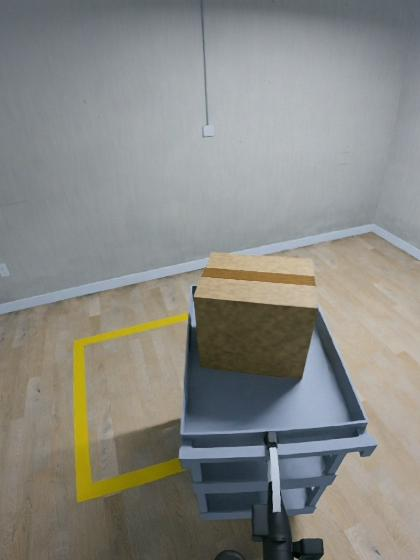

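Scene clock: 888.67 s.
move: r1 moving
r1.base_odometry: x=-1.615 y=+1.128 heading=+0.287
r1.turned_by_wheels: +0.000
r1.turned_by_imu: +0.000
r1.base_tilt: forward=-1.6 right=+1.3
r1.lidar_m: 0.37 0.39 2.36 1.93 0.84 0.41 0.32 6.30 1.16 0.98 2.78 0.43
r1.base_status: translate_m moving; strafe_m moving
r1.joint_positions: lift_m=+0.688 arm_m=+0.000 wrist_yaw_rad=-0.002 wrist_pitch_rad=+0.008 wrist_roll_rad=+1.569 gripper_m=-0.019
r1.joint_status: not commanded
r1.measured_speeds: translate_m=+0.013 strafe_m=-0.049 rotate_rad=-0.001 lift_m=+0.000 arm_m=+0.000 wrist_yaw_rad=+0.000 wrist_pitch_rad=+0.000 wrist_roll_rad=+0.000
r1.motor_effort: lift_m=+23(23) arm_m=-1(4) wheel_0=+9(9) wheel_1=-5(8) wheel_2=-6(7)
r1.servo_current: wrist_yaw_rad=39(59) wrist_pitch_rad=52(59) wrist_roll_rad=46(65) gripper_m=46(59)
r1.contact_limits: translate_m 0.8
r1.hand_pose: x=+0.4591 y=-0.0880 z=+0.8635 quat_wxyz=(+0.708, +0.707, +0.002, -0.004) (m; r1's base frame)
r1.wrist_depth_mm: - - - 246 246 1708 1205 / - - - 244 243 1708 - / - - - 238 240 - - / - 439 439 238 238 - - / - 452 452 176 237 - - / - 459 455 178 234 - - / - 469 179 147 231 - -
r2: as last shown
r2.turned_by_imu: +0.000
r2.lidar_m: 0.46 3.74 5.00 4.79 1.65 1.21 1.15 1.18 1.05 1.02 0.95 0.60
r2.motor_effort: lift_m=+20(20) arm_m=-5(5) wheel_0=-12(13) wheel_1=-6(6) wheel_2=+15(15)
r2.servo_current: wrist_yaw_rad=46(59) wrist_pitch_rad=39(46) wrist_roll_rad=59(59) gripper_m=111(117)
r2.contact_limits: translate_m 0.9
r2.wrist_depth_mm: - - 233 162 252 263 273 / - - 235 163 253 264 273 / - - 236 167 254 265 276 / - - 236 164 256 268 276 / - - 238 168 257 268 278 / - - 185 167 181 272 281 / - - 240 - 260 268 283
pictures: none

Scene clock: 891.90 s.
earlier move: r1 done
r1.base_odometry: x=-1.496 y=+0.926 heading=+0.287
r1.turned_by_wheels: +0.000
r1.turned_by_imu: -0.001
r1.base_tilt: forward=-1.6 right=+1.3
r1.lidar_m: 0.32 0.33 2.68 2.16 0.78 0.41 0.56 6.26 0.83 0.75 2.55 0.48
r1.base_status: done
r1.joint_positions: lift_m=+0.688 arm_m=+0.000 wrist_yaw_rad=+0.004 wrist_pitch_rad=+0.008 wrist_roll_rad=+1.569 gripper_m=-0.019
r1.joint_status: not commanded
r1.measured_speeds: all 0
r1.motor_effort: lift_m=+23(23) arm_m=+4(4) wheel_0=+6(15) wheel_1=-1(8) wheel_2=-3(7)
r1.servo_current: wrist_yaw_rad=52(78) wrist_pitch_rad=46(65) wrist_roll_rad=39(72) gripper_m=52(59)
r1.contact_limits: translate_m 0.8
r1.hand_pose: x=+0.4596 y=-0.0863 z=+0.8635 quat_wxyz=(+0.708, +0.707, +0.004, -0.001) (m; r1's base frame)
r1.wrist_depth_mm: - - - - 320 327 1098 / - - - - 304 1618 1205 / - - - 208 276 1808 - / - - - 198 259 1863 - / - 445 445 238 244 - - / - 433 436 185 233 - - / - 424 178 143 215 - -
r2.base_odometry: x=-2.911 y=+0.449 heading=-1.632
r2.turned_by_wheels: +0.000
r2.turned_by_imu: +0.000
r2.base_tilt: forward=-0.6 right=+0.1
r2.lidar_m: 0.45 3.72 5.03 4.80 1.65 1.19 1.13 1.19 1.03 0.99 0.99 0.57
r2.base_status: not commanded
r2.joint_positions: lift_m=+0.900 arm_m=+0.075 wrist_yaw_rad=+0.002 wrist_pitch_rad=+0.001 wrist_roll_rad=+0.000 gripper_m=-0.029
r2.joint_status: not commanded
r2.measured_speeds: all 0
r2.motor_effort: lift_m=+20(20) arm_m=-5(6) wheel_0=-12(13) wheel_1=-5(6) wheel_2=+15(15)
r2.servo_current: wrist_yaw_rad=39(65) wrist_pitch_rad=46(46) wrist_roll_rad=39(59) gripper_m=104(117)
r2.contact_limits: translate_m 0.9
r2.hand_pose: x=+0.5346 y=-0.0869 z=+1.0777 quat_wxyz=(+1.000, +0.000, +0.001, +0.001) (m; r2's base frame)
r2.wrist_depth_mm: - - 233 162 251 263 273 / - - 235 163 253 264 272 / - - 236 167 255 265 274 / - - 236 165 256 268 277 / - - 237 168 257 268 279 / - - 185 167 181 271 281 / - - 239 - 262 270 285
wait: 3.23 of 5 s (r1 has come to rest)
pictures: none

Scene clock: 892.40 s.
move: r1 moving
r1.base_odometry: x=-1.496 y=+0.925 heading=+0.411
r1.turned_by_wheels: +0.124
r1.turned_by_imu: +0.123
r1.base_tilt: forward=-1.6 right=+1.3
r1.lidar_m: 0.32 2.49 2.46 2.17 0.58 0.40 - 1.64 0.78 0.75 2.56 0.45
r1.base_status: rotate_rad moving
r1.joint_positions: lift_m=+0.688 arm_m=+0.000 wrist_yaw_rad=-0.015 wrist_pitch_rad=+0.008 wrist_roll_rad=+1.569 gripper_m=-0.019
r1.joint_status: not commanded
r1.measured_speeds: translate_m=-0.001 strafe_m=+0.001 rotate_rad=+0.486 lift_m=+0.000 arm_m=+0.000 wrist_yaw_rad=-0.045 wrist_pitch_rad=+0.000 wrist_roll_rad=+0.000
r1.motor_effort: lift_m=+23(23) arm_m=+3(4) wheel_0=-13(13) wheel_1=-7(8) wheel_2=-15(15)
r1.servo_current: wrist_yaw_rad=72(72) wrist_pitch_rad=52(65) wrist_roll_rad=33(52) gripper_m=52(52)
r1.contact_limits: rotate_rad 0.8
r1.hand_pose: x=+0.4580 y=-0.0916 z=+0.8635 quat_wxyz=(+0.708, +0.707, -0.002, -0.008) (m; r1's base frame)
r1.wrist_depth_mm: - - - - 312 317 322 / - - - - 289 1708 1229 / - - - 202 265 1708 - / - - - 249 253 854 - / - 445 445 211 240 - - / - 433 194 171 182 - - / - 424 424 141 216 - -
r2: as last shown
r2.lidar_m: 0.44 3.73 5.00 4.81 1.67 1.21 1.14 1.19 1.08 1.02 0.97 0.60
r2.servo_current: wrist_yaw_rad=39(52) wrist_pitch_rad=33(46) wrist_roll_rad=39(52) gripper_m=104(117)
r2.contact_limits: translate_m 0.9
r2.wrist_depth_mm: - - 233 162 251 263 273 / - - 234 163 253 264 273 / - - 235 167 254 264 276 / - - 237 165 256 267 276 / - - 238 167 257 270 281 / - - 186 168 181 272 281 / - - 239 - 262 268 283
pictures: none

Scene clock: 893.37 s.
earlier move: r1 done
r1.base_odometry: x=-1.496 y=+0.926 heading=+0.626
r1.turned_by_wheels: +0.215
r1.turned_by_imu: +0.216
r1.base_tilt: forward=-1.5 right=+1.2
r1.lidar_m: 0.39 2.58 2.24 1.36 0.42 0.42 - 1.03 0.76 1.15 2.65 0.42
r1.base_status: done
r1.joint_positions: lift_m=+0.688 arm_m=+0.000 wrist_yaw_rad=-0.002 wrist_pitch_rad=+0.008 wrist_roll_rad=+1.569 gripper_m=-0.020
r1.joint_status: not commanded
r1.measured_speeds: all 0
r1.motor_effort: lift_m=+23(23) arm_m=-4(4) wheel_0=-5(15) wheel_1=-4(8) wheel_2=+0(20)
r1.servo_current: wrist_yaw_rad=52(117) wrist_pitch_rad=52(65) wrist_roll_rad=39(65) gripper_m=46(52)
r1.contact_limits: rotate_rad 0.8
r1.hand_pose: x=+0.4591 y=-0.0881 z=+0.8635 quat_wxyz=(+0.708, +0.707, +0.002, -0.004) (m; r1's base frame)
r1.wrist_depth_mm: - - - 158 216 1537 - / - - - 161 220 - - / - 418 421 223 223 - - / - 442 439 167 228 - - / - 466 466 229 233 - - / - 496 480 171 233 - - / - - 179 174 238 128 -
r2.base_odometry: x=-2.911 y=+0.449 heading=-1.632
r2.turned_by_wheels: +0.000
r2.turned_by_imu: +0.000
r2.base_tilt: forward=-0.6 right=+0.1
r2.lidar_m: 0.48 3.73 4.99 4.80 1.67 1.20 1.13 1.15 1.05 1.00 0.97 0.58
r2.base_status: not commanded
r2.joint_positions: lift_m=+0.900 arm_m=+0.075 wrist_yaw_rad=+0.002 wrist_pitch_rad=+0.001 wrist_roll_rad=+0.000 gripper_m=-0.029
r2.joint_status: not commanded
r2.measured_speeds: all 0
r2.motor_effort: lift_m=+20(20) arm_m=-5(6) wheel_0=-13(13) wheel_1=-5(6) wheel_2=+15(15)
r2.servo_current: wrist_yaw_rad=46(59) wrist_pitch_rad=39(46) wrist_roll_rad=52(59) gripper_m=111(117)
r2.contact_limits: translate_m 0.9
r2.hand_pose: x=+0.5346 y=-0.0869 z=+1.0777 quat_wxyz=(+1.000, +0.000, +0.001, +0.001) (m; r2's base frame)
r2.wrist_depth_mm: - - 233 162 250 263 272 / - - 234 163 253 264 273 / - - 236 166 255 265 274 / - - 236 164 255 267 276 / - - 238 167 257 268 278 / - - 186 167 181 272 282 / - - 239 - 263 270 282
wait: 0.97 of 3 s (r1 has come to rest)
pictures: none

Scene clock: 893.87 s.
move: r1 moving
r1.base_odometry: x=-1.486 y=+0.917 heading=+0.626
r1.turned_by_wheels: +0.000
r1.turned_by_imu: +0.000
r1.base_tilt: forward=-1.6 right=+1.3
r1.lidar_m: 0.39 0.45 2.25 1.36 0.42 0.45 - 1.04 0.77 1.17 2.63 0.42
r1.base_status: translate_m moving; strafe_m moving
r1.joint_positions: lift_m=+0.688 arm_m=+0.000 wrist_yaw_rad=-0.002 wrist_pitch_rad=+0.008 wrist_roll_rad=+1.569 gripper_m=-0.020
r1.joint_status: not commanded
r1.measured_speeds: translate_m=+0.013 strafe_m=-0.049 rotate_rad=+0.000 lift_m=+0.000 arm_m=+0.000 wrist_yaw_rad=+0.000 wrist_pitch_rad=+0.000 wrist_roll_rad=+0.000
r1.motor_effort: lift_m=+23(23) arm_m=+0(4) wheel_0=+10(10) wheel_1=-5(9) wheel_2=-5(6)
r1.servo_current: wrist_yaw_rad=39(59) wrist_pitch_rad=46(59) wrist_roll_rad=46(59) gripper_m=46(52)
r1.contact_limits: translate_m 0.8
r1.hand_pose: x=+0.4590 y=-0.0881 z=+0.8635 quat_wxyz=(+0.708, +0.707, +0.002, -0.004) (m; r1's base frame)
r1.wrist_depth_mm: - - - 155 213 1576 - / - - - 158 217 - - / - 415 418 219 221 - - / - 439 442 165 226 - - / - 466 466 227 230 - - / - 500 480 172 232 1863 - / - - 180 166 237 128 -
r2: as last shown
r2.lidar_m: 0.49 3.72 5.01 4.79 1.66 1.19 1.14 1.19 1.05 0.98 0.97 0.60
r2.motor_effort: lift_m=+20(20) arm_m=-5(5) wheel_0=-12(13) wheel_1=-5(6) wheel_2=+15(15)
r2.servo_current: wrist_yaw_rad=46(52) wrist_pitch_rad=39(46) wrist_roll_rad=46(52) gripper_m=104(117)
r2.contact_limits: translate_m 0.9
r2.wrist_depth_mm: - - 233 162 252 264 273 / - - 235 163 253 264 273 / - - 235 167 255 265 274 / - - 236 165 256 268 277 / - - 238 167 258 268 278 / - - 186 167 181 271 281 / - - 239 - 262 270 283
pictures: none

Scene clock: 897.10 s.
earlier move: r1 done
r1.base_odometry: x=-1.307 y=+0.767 heading=+0.626
r1.turned_by_wheels: +0.000
r1.turned_by_imu: +0.000
r1.base_tilt: forward=-1.6 right=+1.3
r1.lidar_m: 0.36 0.37 2.51 1.59 0.64 3.77 - 0.63 0.59 1.34 2.40 0.43
r1.base_status: done
r1.joint_positions: lift_m=+0.688 arm_m=+0.000 wrist_yaw_rad=+0.004 wrist_pitch_rad=+0.008 wrist_roll_rad=+1.569 gripper_m=-0.020
r1.joint_status: not commanded
r1.measured_speeds: all 0
r1.motor_effort: lift_m=+23(23) arm_m=-4(4) wheel_0=+4(14) wheel_1=-2(9) wheel_2=+1(6)
r1.servo_current: wrist_yaw_rad=46(65) wrist_pitch_rad=52(59) wrist_roll_rad=46(65) gripper_m=52(59)
r1.contact_limits: translate_m 0.8
r1.hand_pose: x=+0.4597 y=-0.0862 z=+0.8635 quat_wxyz=(+0.708, +0.707, +0.004, -0.001) (m; r1's base frame)
r1.wrist_depth_mm: - - - 262 266 1576 1160 / - - - 195 258 1661 1255 / - - - 248 250 - - / - 445 442 241 245 - - / - 449 449 180 238 - - / - 445 445 185 234 - - / - 449 179 166 224 - -
r2.base_odometry: x=-2.911 y=+0.449 heading=-1.632
r2.turned_by_wheels: +0.000
r2.turned_by_imu: +0.000
r2.base_tilt: forward=-0.6 right=+0.1
r2.lidar_m: 0.47 3.73 5.00 4.80 1.67 1.20 1.14 1.20 1.07 0.99 0.98 0.59
r2.base_status: not commanded
r2.joint_positions: lift_m=+0.900 arm_m=+0.075 wrist_yaw_rad=+0.002 wrist_pitch_rad=+0.001 wrist_roll_rad=+0.000 gripper_m=-0.029
r2.joint_status: not commanded
r2.measured_speeds: all 0
r2.motor_effort: lift_m=+20(20) arm_m=-5(6) wheel_0=-13(13) wheel_1=-6(6) wheel_2=+15(16)
r2.servo_current: wrist_yaw_rad=46(59) wrist_pitch_rad=39(52) wrist_roll_rad=52(65) gripper_m=111(117)
r2.contact_limits: translate_m 0.9
r2.hand_pose: x=+0.5346 y=-0.0869 z=+1.0777 quat_wxyz=(+1.000, +0.000, +0.001, +0.001) (m; r2's base frame)
r2.wrist_depth_mm: - - 233 162 252 263 272 / - - 234 163 254 264 272 / - - 236 167 255 266 276 / - - 236 165 256 267 276 / - - 238 167 257 267 279 / - - 185 167 181 272 281 / - - 239 - 263 268 282
wait: 3.23 of 5 s (r1 has come to rest)
pictures: r1_head_camera, r1_head_left_camera
Images, in order (width x height): r1_head_camera 420x560, r1_head_left_camera 420x672.

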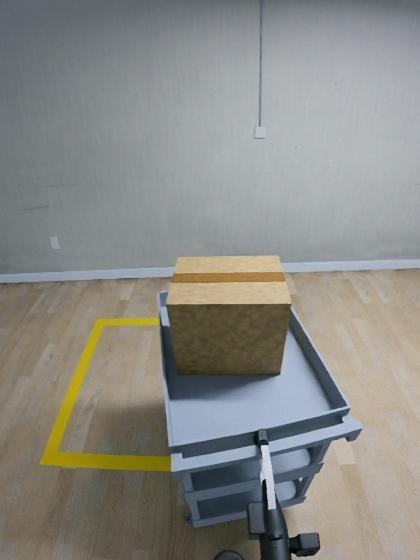

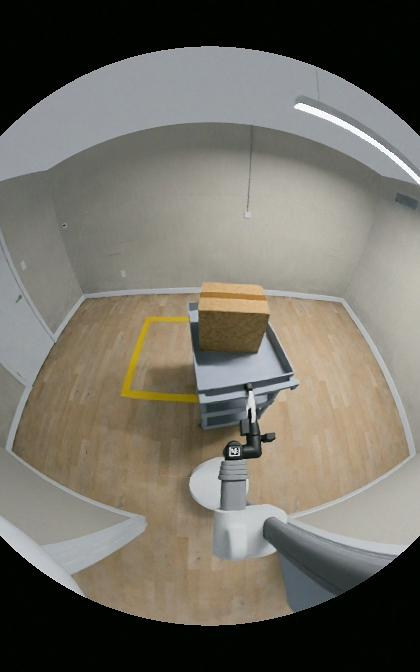

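Request:
{"fn": "move", "kwargs": {"blocking": false, "r1": {"base":{"translate_m":-0.3},"pace":"slow","contact_limits":{"translate_m":0.8}}}}

Request:
{"fn": "wait", "kwargs": {"seconds": 5}}

Request:
{"fn": "move", "kwargs": {"blocking": false, "r1": {"base":{"rotate_rad":0.3},"pace":"slow","contact_limits":{"rotate_rad":0.8}}}}

Request:
{"fn": "wait", "kwargs": {"seconds": 3}}

Request:
{"fn": "move", "kwargs": {"blocking": false, "r1": {"base":{"translate_m":0.08,"strafe_m":-0.24},"pace":"slow","contact_limits":{"translate_m":0.8}}}}

Request:
{"fn": "wait", "kwargs": {"seconds": 5, "cameras": ["r1_head_camera","r1_head_left_camera"]}}

Scene clock: 909.33 s.
move: r1 moving
r1.base_odometry: x=-1.317 y=+0.759 heading=+0.626
r1.turned_by_wheels: +0.000
r1.turned_by_imu: +0.000
r1.base_tilt: forward=-1.5 right=+1.3
r1.lidar_m: 0.36 0.36 2.51 1.52 0.64 3.68 - 0.64 0.58 1.29 2.42 0.44
r1.base_status: translate_m moving
r1.joint_positions: lift_m=+0.688 arm_m=+0.000 wrist_yaw_rad=+0.004 wrist_pitch_rad=+0.008 wrist_roll_rad=+1.569 gripper_m=-0.020
r1.joint_status: not commanded
r1.measured_speeds: translate_m=-0.048 strafe_m=+0.000 rotate_rad=+0.000 lift_m=+0.000 arm_m=+0.000 wrist_yaw_rad=+0.000 wrist_pitch_rad=+0.000 wrist_roll_rad=+0.000
r1.motor_effort: lift_m=+23(23) arm_m=-4(4) wheel_0=-6(6) wheel_1=-6(7) wheel_2=+11(13)
r1.servo_current: wrist_yaw_rad=26(65) wrist_pitch_rad=52(59) wrist_roll_rad=46(65) gripper_m=52(52)
r1.contact_limits: translate_m 0.8
r1.hand_pose: x=+0.4597 y=-0.0862 z=+0.8635 quat_wxyz=(+0.708, +0.707, +0.004, -0.001) (m; r1's base frame)
r1.wrist_depth_mm: - - - 263 267 1576 1138 / - - - 255 258 1708 1255 / - - - 249 251 1863 - / - 445 445 241 246 - - / - 445 452 181 239 - - / - 452 445 185 234 - - / - 445 181 167 225 - -
r2: as last shown
r2.lidar_m: 0.46 3.72 5.02 4.81 1.69 1.20 1.13 1.18 1.05 1.00 0.97 0.59
r2.motor_effort: lift_m=+20(20) arm_m=-5(6) wheel_0=-13(13) wheel_1=-5(6) wheel_2=+15(15)
r2.servo_current: wrist_yaw_rad=39(59) wrist_pitch_rad=39(46) wrist_roll_rad=59(59) gripper_m=111(111)
r2.contact_limits: translate_m 0.9
r2.wrist_depth_mm: - - 233 162 251 264 272 / - - 234 163 254 264 273 / - - 236 167 255 265 276 / - - 237 164 256 267 277 / - - 238 167 257 268 278 / - - 185 167 181 272 281 / - - 239 - 263 270 283
pictures: none

Scene clock: 913.13 s.
earlier move: r1 done
r1.base_odometry: x=-1.550 y=+0.591 heading=+0.626
r1.turned_by_wheels: -0.001
r1.turned_by_imu: -0.002
r1.base_tilt: forward=-1.6 right=+1.3
r1.lidar_m: 0.38 2.82 2.50 0.52 0.54 3.29 - 0.73 0.46 0.46 2.41 0.44
r1.base_status: done
r1.joint_positions: lift_m=+0.688 arm_m=+0.000 wrist_yaw_rad=-0.002 wrist_pitch_rad=+0.008 wrist_roll_rad=+1.569 gripper_m=-0.020
r1.joint_status: not commanded
r1.measured_speeds: all 0
r1.motor_effort: lift_m=+23(23) arm_m=-3(4) wheel_0=-7(11) wheel_1=-5(7) wheel_2=+1(13)
r1.servo_current: wrist_yaw_rad=46(65) wrist_pitch_rad=46(59) wrist_roll_rad=52(65) gripper_m=46(52)
r1.contact_limits: translate_m 0.8
r1.hand_pose: x=+0.4591 y=-0.0880 z=+0.8635 quat_wxyz=(+0.708, +0.707, +0.002, -0.004) (m; r1's base frame)
r1.wrist_depth_mm: - - - 258 258 1618 1182 / - - - 190 253 1808 - / - - - 245 248 820 - / - 442 442 240 242 - - / - 449 455 179 238 - - / - 455 200 174 183 - - / - 452 179 144 228 - -
r2.base_odometry: x=-2.911 y=+0.449 heading=-1.632
r2.turned_by_wheels: +0.000
r2.turned_by_imu: +0.001
r2.base_tilt: forward=-0.6 right=+0.1
r2.lidar_m: 0.49 3.74 5.02 4.80 1.70 1.21 1.14 1.19 1.04 1.01 0.96 0.59
r2.base_status: not commanded
r2.joint_positions: lift_m=+0.900 arm_m=+0.075 wrist_yaw_rad=+0.002 wrist_pitch_rad=+0.001 wrist_roll_rad=+0.000 gripper_m=-0.029
r2.joint_status: not commanded
r2.measured_speeds: all 0
r2.motor_effort: lift_m=+20(20) arm_m=-5(6) wheel_0=-12(13) wheel_1=-5(6) wheel_2=+15(15)
r2.servo_current: wrist_yaw_rad=46(59) wrist_pitch_rad=39(46) wrist_roll_rad=52(59) gripper_m=104(117)
r2.contact_limits: translate_m 0.9
r2.hand_pose: x=+0.5346 y=-0.0869 z=+1.0777 quat_wxyz=(+1.000, +0.000, +0.001, +0.001) (m; r2's base frame)
r2.wrist_depth_mm: - - 232 161 251 262 272 / - - 234 163 253 265 273 / - - 236 167 255 266 276 / - - 236 165 255 266 278 / - - 238 167 257 268 278 / - - 185 167 181 272 279 / - - 239 - 260 270 283
wait: 3.80 of 5 s (r1 has come to rest)
pictures: none

Scene clock: 913.63 s.
move: r1 moving
r1.base_odometry: x=-1.550 y=+0.591 heading=+0.751
r1.turned_by_wheels: +0.126
r1.turned_by_imu: +0.125
r1.base_tilt: forward=-1.6 right=+1.3
r1.lidar_m: 0.40 2.90 2.44 0.52 0.59 3.78 - 0.61 0.45 0.48 2.49 0.43
r1.base_status: rotate_rad moving
r1.joint_positions: lift_m=+0.688 arm_m=+0.000 wrist_yaw_rad=-0.011 wrist_pitch_rad=+0.008 wrist_roll_rad=+1.569 gripper_m=-0.020
r1.joint_status: not commanded
r1.measured_speeds: translate_m=+0.002 strafe_m=-0.002 rotate_rad=+0.493 lift_m=+0.000 arm_m=+0.000 wrist_yaw_rad=+0.000 wrist_pitch_rad=+0.000 wrist_roll_rad=+0.000
r1.motor_effort: lift_m=+23(23) arm_m=+1(4) wheel_0=-15(16) wheel_1=-6(9) wheel_2=-11(13)
r1.servo_current: wrist_yaw_rad=65(91) wrist_pitch_rad=52(59) wrist_roll_rad=39(65) gripper_m=39(59)
r1.contact_limits: rotate_rad 0.8
r1.hand_pose: x=+0.4583 y=-0.0906 z=+0.8635 quat_wxyz=(+0.708, +0.707, -0.001, -0.007) (m; r1's base frame)
r1.wrist_depth_mm: - - - 234 235 1708 1182 / - - - 233 234 1661 - / - 430 430 233 234 - - / - 439 442 233 234 - - / - 459 455 212 233 - - / - 477 200 184 182 - - / - 480 182 145 233 127 -
r2: as last shown
r2.turned_by_imu: +0.000
r2.lidar_m: 0.47 3.72 5.03 4.79 1.66 1.22 1.14 1.19 1.08 1.00 0.96 0.59
r2.motor_effort: lift_m=+20(20) arm_m=-5(6) wheel_0=-12(12) wheel_1=-6(6) wheel_2=+15(15)
r2.servo_current: wrist_yaw_rad=39(52) wrist_pitch_rad=39(46) wrist_roll_rad=59(59) gripper_m=104(111)
r2.contact_limits: translate_m 0.9
r2.wrist_depth_mm: - - 233 161 252 262 274 / - - 234 163 253 264 273 / - - 236 167 254 265 276 / - - 236 165 256 267 277 / - - 238 168 256 268 279 / - - 185 167 180 272 281 / - - 240 - 262 270 285
pictures: none

Scene clock: 914.50 s.
earlier move: r1 done
r1.base_odometry: x=-1.550 y=+0.591 heading=+0.925
r1.turned_by_wheels: +0.174
r1.turned_by_imu: +0.175
r1.base_tilt: forward=-1.6 right=+1.3
r1.lidar_m: 0.43 2.74 2.40 0.50 2.79 4.91 1.14 0.50 0.45 2.34 2.74 0.38
r1.base_status: done
r1.joint_positions: lift_m=+0.688 arm_m=+0.000 wrist_yaw_rad=-0.003 wrist_pitch_rad=+0.008 wrist_roll_rad=+1.569 gripper_m=-0.020
r1.joint_status: not commanded
r1.measured_speeds: all 0
r1.motor_effort: lift_m=+23(23) arm_m=+4(4) wheel_0=+1(16) wheel_1=-3(9) wheel_2=-4(13)
r1.servo_current: wrist_yaw_rad=46(91) wrist_pitch_rad=52(59) wrist_roll_rad=52(65) gripper_m=52(59)
r1.contact_limits: rotate_rad 0.8
r1.hand_pose: x=+0.4590 y=-0.0882 z=+0.8635 quat_wxyz=(+0.708, +0.707, +0.002, -0.004) (m; r1's base frame)
r1.wrist_depth_mm: - 384 375 120 177 - - / - 377 379 - 187 - - / - 410 415 - 199 - - / - 455 455 - 209 - - / - 535 508 153 222 1708 - / - - - 185 233 1708 - / - - 181 139 177 1430 1255
r2.base_odometry: x=-2.911 y=+0.449 heading=-1.632
r2.turned_by_wheels: +0.000
r2.turned_by_imu: +0.000
r2.base_tilt: forward=-0.5 right=+0.1
r2.lidar_m: 0.47 3.71 5.03 4.77 1.71 1.22 1.13 1.19 1.04 0.99 0.95 0.57
r2.base_status: not commanded
r2.joint_positions: lift_m=+0.900 arm_m=+0.075 wrist_yaw_rad=+0.002 wrist_pitch_rad=+0.001 wrist_roll_rad=+0.000 gripper_m=-0.029
r2.joint_status: not commanded
r2.measured_speeds: all 0
r2.motor_effort: lift_m=+20(20) arm_m=-5(6) wheel_0=-12(13) wheel_1=-6(6) wheel_2=+15(15)
r2.servo_current: wrist_yaw_rad=46(52) wrist_pitch_rad=46(46) wrist_roll_rad=52(59) gripper_m=111(111)
r2.contact_limits: translate_m 0.9
r2.hand_pose: x=+0.5346 y=-0.0869 z=+1.0777 quat_wxyz=(+1.000, +0.000, +0.001, +0.001) (m; r2's base frame)
r2.wrist_depth_mm: - - 233 162 252 263 273 / - - 234 162 254 265 272 / - - 236 167 254 266 277 / - - 236 165 255 267 276 / - - 238 168 258 268 278 / - - 186 168 181 272 282 / - - 239 - 262 270 283
wait: 0.87 of 3 s (r1 has come to rest)
pictures: none

Scene clock: 915.00 s.
move: r1 moving
r1.base_odometry: x=-1.538 y=+0.587 heading=+0.925
r1.turned_by_wheels: +0.000
r1.turned_by_imu: +0.000
r1.base_tilt: forward=-1.6 right=+1.2
r1.lidar_m: 0.42 2.76 2.40 0.53 2.82 4.96 1.14 0.48 0.46 2.34 2.74 0.38
r1.base_status: translate_m moving; strafe_m moving
r1.joint_positions: lift_m=+0.688 arm_m=+0.000 wrist_yaw_rad=-0.002 wrist_pitch_rad=+0.008 wrist_roll_rad=+1.569 gripper_m=-0.020
r1.joint_status: not commanded
r1.measured_speeds: translate_m=+0.016 strafe_m=-0.047 rotate_rad=+0.004 lift_m=+0.000 arm_m=+0.000 wrist_yaw_rad=+0.015 wrist_pitch_rad=+0.000 wrist_roll_rad=+0.000
r1.motor_effort: lift_m=+23(23) arm_m=+4(4) wheel_0=+10(12) wheel_1=-5(7) wheel_2=-8(8)
r1.servo_current: wrist_yaw_rad=65(65) wrist_pitch_rad=52(59) wrist_roll_rad=39(65) gripper_m=46(52)
r1.contact_limits: translate_m 0.8
r1.hand_pose: x=+0.4591 y=-0.0880 z=+0.8635 quat_wxyz=(+0.708, +0.707, +0.002, -0.004) (m; r1's base frame)
r1.wrist_depth_mm: - 366 357 118 175 175 - / - 375 379 124 185 - - / - 410 418 - 196 - - / - 462 462 - 208 - - / - - 512 151 222 1708 - / - - - 173 232 1618 - / - - 179 139 177 1430 1255
r2: as last shown
r2.base_tilt: forward=-0.6 right=+0.1
r2.lidar_m: 0.45 3.72 5.03 4.81 1.68 1.19 1.15 1.18 1.08 1.00 0.98 0.59
r2.motor_effort: lift_m=+20(20) arm_m=-5(5) wheel_0=-12(13) wheel_1=-6(6) wheel_2=+15(15)
r2.servo_current: wrist_yaw_rad=52(59) wrist_pitch_rad=39(46) wrist_roll_rad=39(59) gripper_m=98(111)
r2.contact_limits: translate_m 0.9
r2.wrist_depth_mm: - - 233 161 252 263 274 / - - 235 163 254 264 273 / - - 236 167 254 266 276 / - - 236 165 256 267 277 / - - 238 167 258 270 279 / - - 185 167 181 273 281 / - - 239 - 260 268 283
pictures: none

Scene clock: 918.30 s.
earlier move: r1 done
r1.base_odometry: x=-1.310 y=+0.511 heading=+0.925
r1.turned_by_wheels: +0.000
r1.turned_by_imu: +0.000
r1.base_tilt: forward=-1.6 right=+1.3
r1.lidar_m: 0.42 0.46 2.61 0.74 3.05 5.31 0.42 0.32 0.41 2.13 2.48 0.42
r1.base_status: done
r1.joint_positions: lift_m=+0.688 arm_m=+0.000 wrist_yaw_rad=+0.004 wrist_pitch_rad=+0.008 wrist_roll_rad=+1.569 gripper_m=-0.020
r1.joint_status: not commanded
r1.measured_speeds: all 0
r1.motor_effort: lift_m=+23(23) arm_m=+4(4) wheel_0=+7(15) wheel_1=-3(7) wheel_2=-1(8)
r1.servo_current: wrist_yaw_rad=59(72) wrist_pitch_rad=52(59) wrist_roll_rad=39(65) gripper_m=52(52)
r1.contact_limits: translate_m 0.8
r1.hand_pose: x=+0.4596 y=-0.0862 z=+0.8635 quat_wxyz=(+0.708, +0.707, +0.004, -0.001) (m; r1's base frame)
r1.wrist_depth_mm: - - - 146 204 - - / - 436 413 150 208 - - / - 413 421 155 215 - - / - 439 442 159 220 - - / - 473 477 224 229 - - / - - 492 177 232 1808 - / - - 169 143 241 1430 1281
r2.base_odometry: x=-2.911 y=+0.449 heading=-1.632
r2.turned_by_wheels: +0.000
r2.turned_by_imu: +0.000
r2.base_tilt: forward=-0.6 right=+0.1
r2.lidar_m: 0.45 3.76 5.03 4.79 1.65 1.19 1.14 1.19 1.06 0.99 0.99 0.58
r2.base_status: not commanded
r2.joint_positions: lift_m=+0.900 arm_m=+0.075 wrist_yaw_rad=+0.002 wrist_pitch_rad=+0.001 wrist_roll_rad=+0.000 gripper_m=-0.029
r2.joint_status: not commanded
r2.measured_speeds: all 0
r2.motor_effort: lift_m=+20(20) arm_m=-5(6) wheel_0=-13(13) wheel_1=-6(6) wheel_2=+15(15)
r2.servo_current: wrist_yaw_rad=46(59) wrist_pitch_rad=46(46) wrist_roll_rad=39(59) gripper_m=104(117)
r2.contact_limits: translate_m 0.9
r2.hand_pose: x=+0.5346 y=-0.0869 z=+1.0777 quat_wxyz=(+1.000, +0.000, +0.001, +0.001) (m; r2's base frame)
r2.wrist_depth_mm: - - 234 161 252 264 272 / - - 234 163 254 264 272 / - - 236 167 256 266 274 / - - 237 165 255 268 276 / - - 238 167 258 268 279 / - - 185 167 181 272 281 / - - 239 - 262 270 285
wait: 3.30 of 5 s (r1 has come to rest)
pictures: r1_head_camera, r1_head_left_camera
Images, in order (width x height): r1_head_camera 420x560, r1_head_left_camera 420x672.

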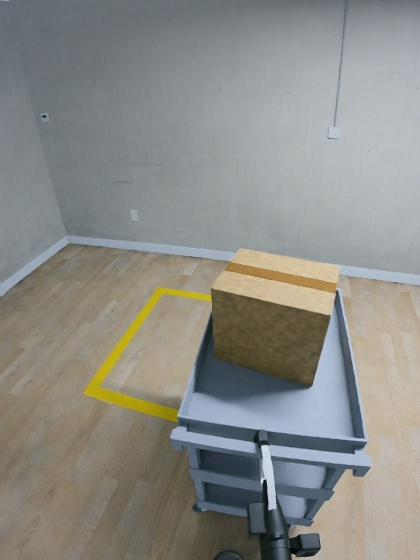

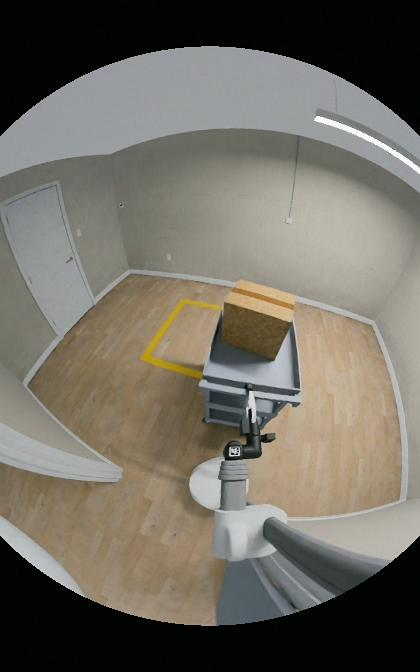

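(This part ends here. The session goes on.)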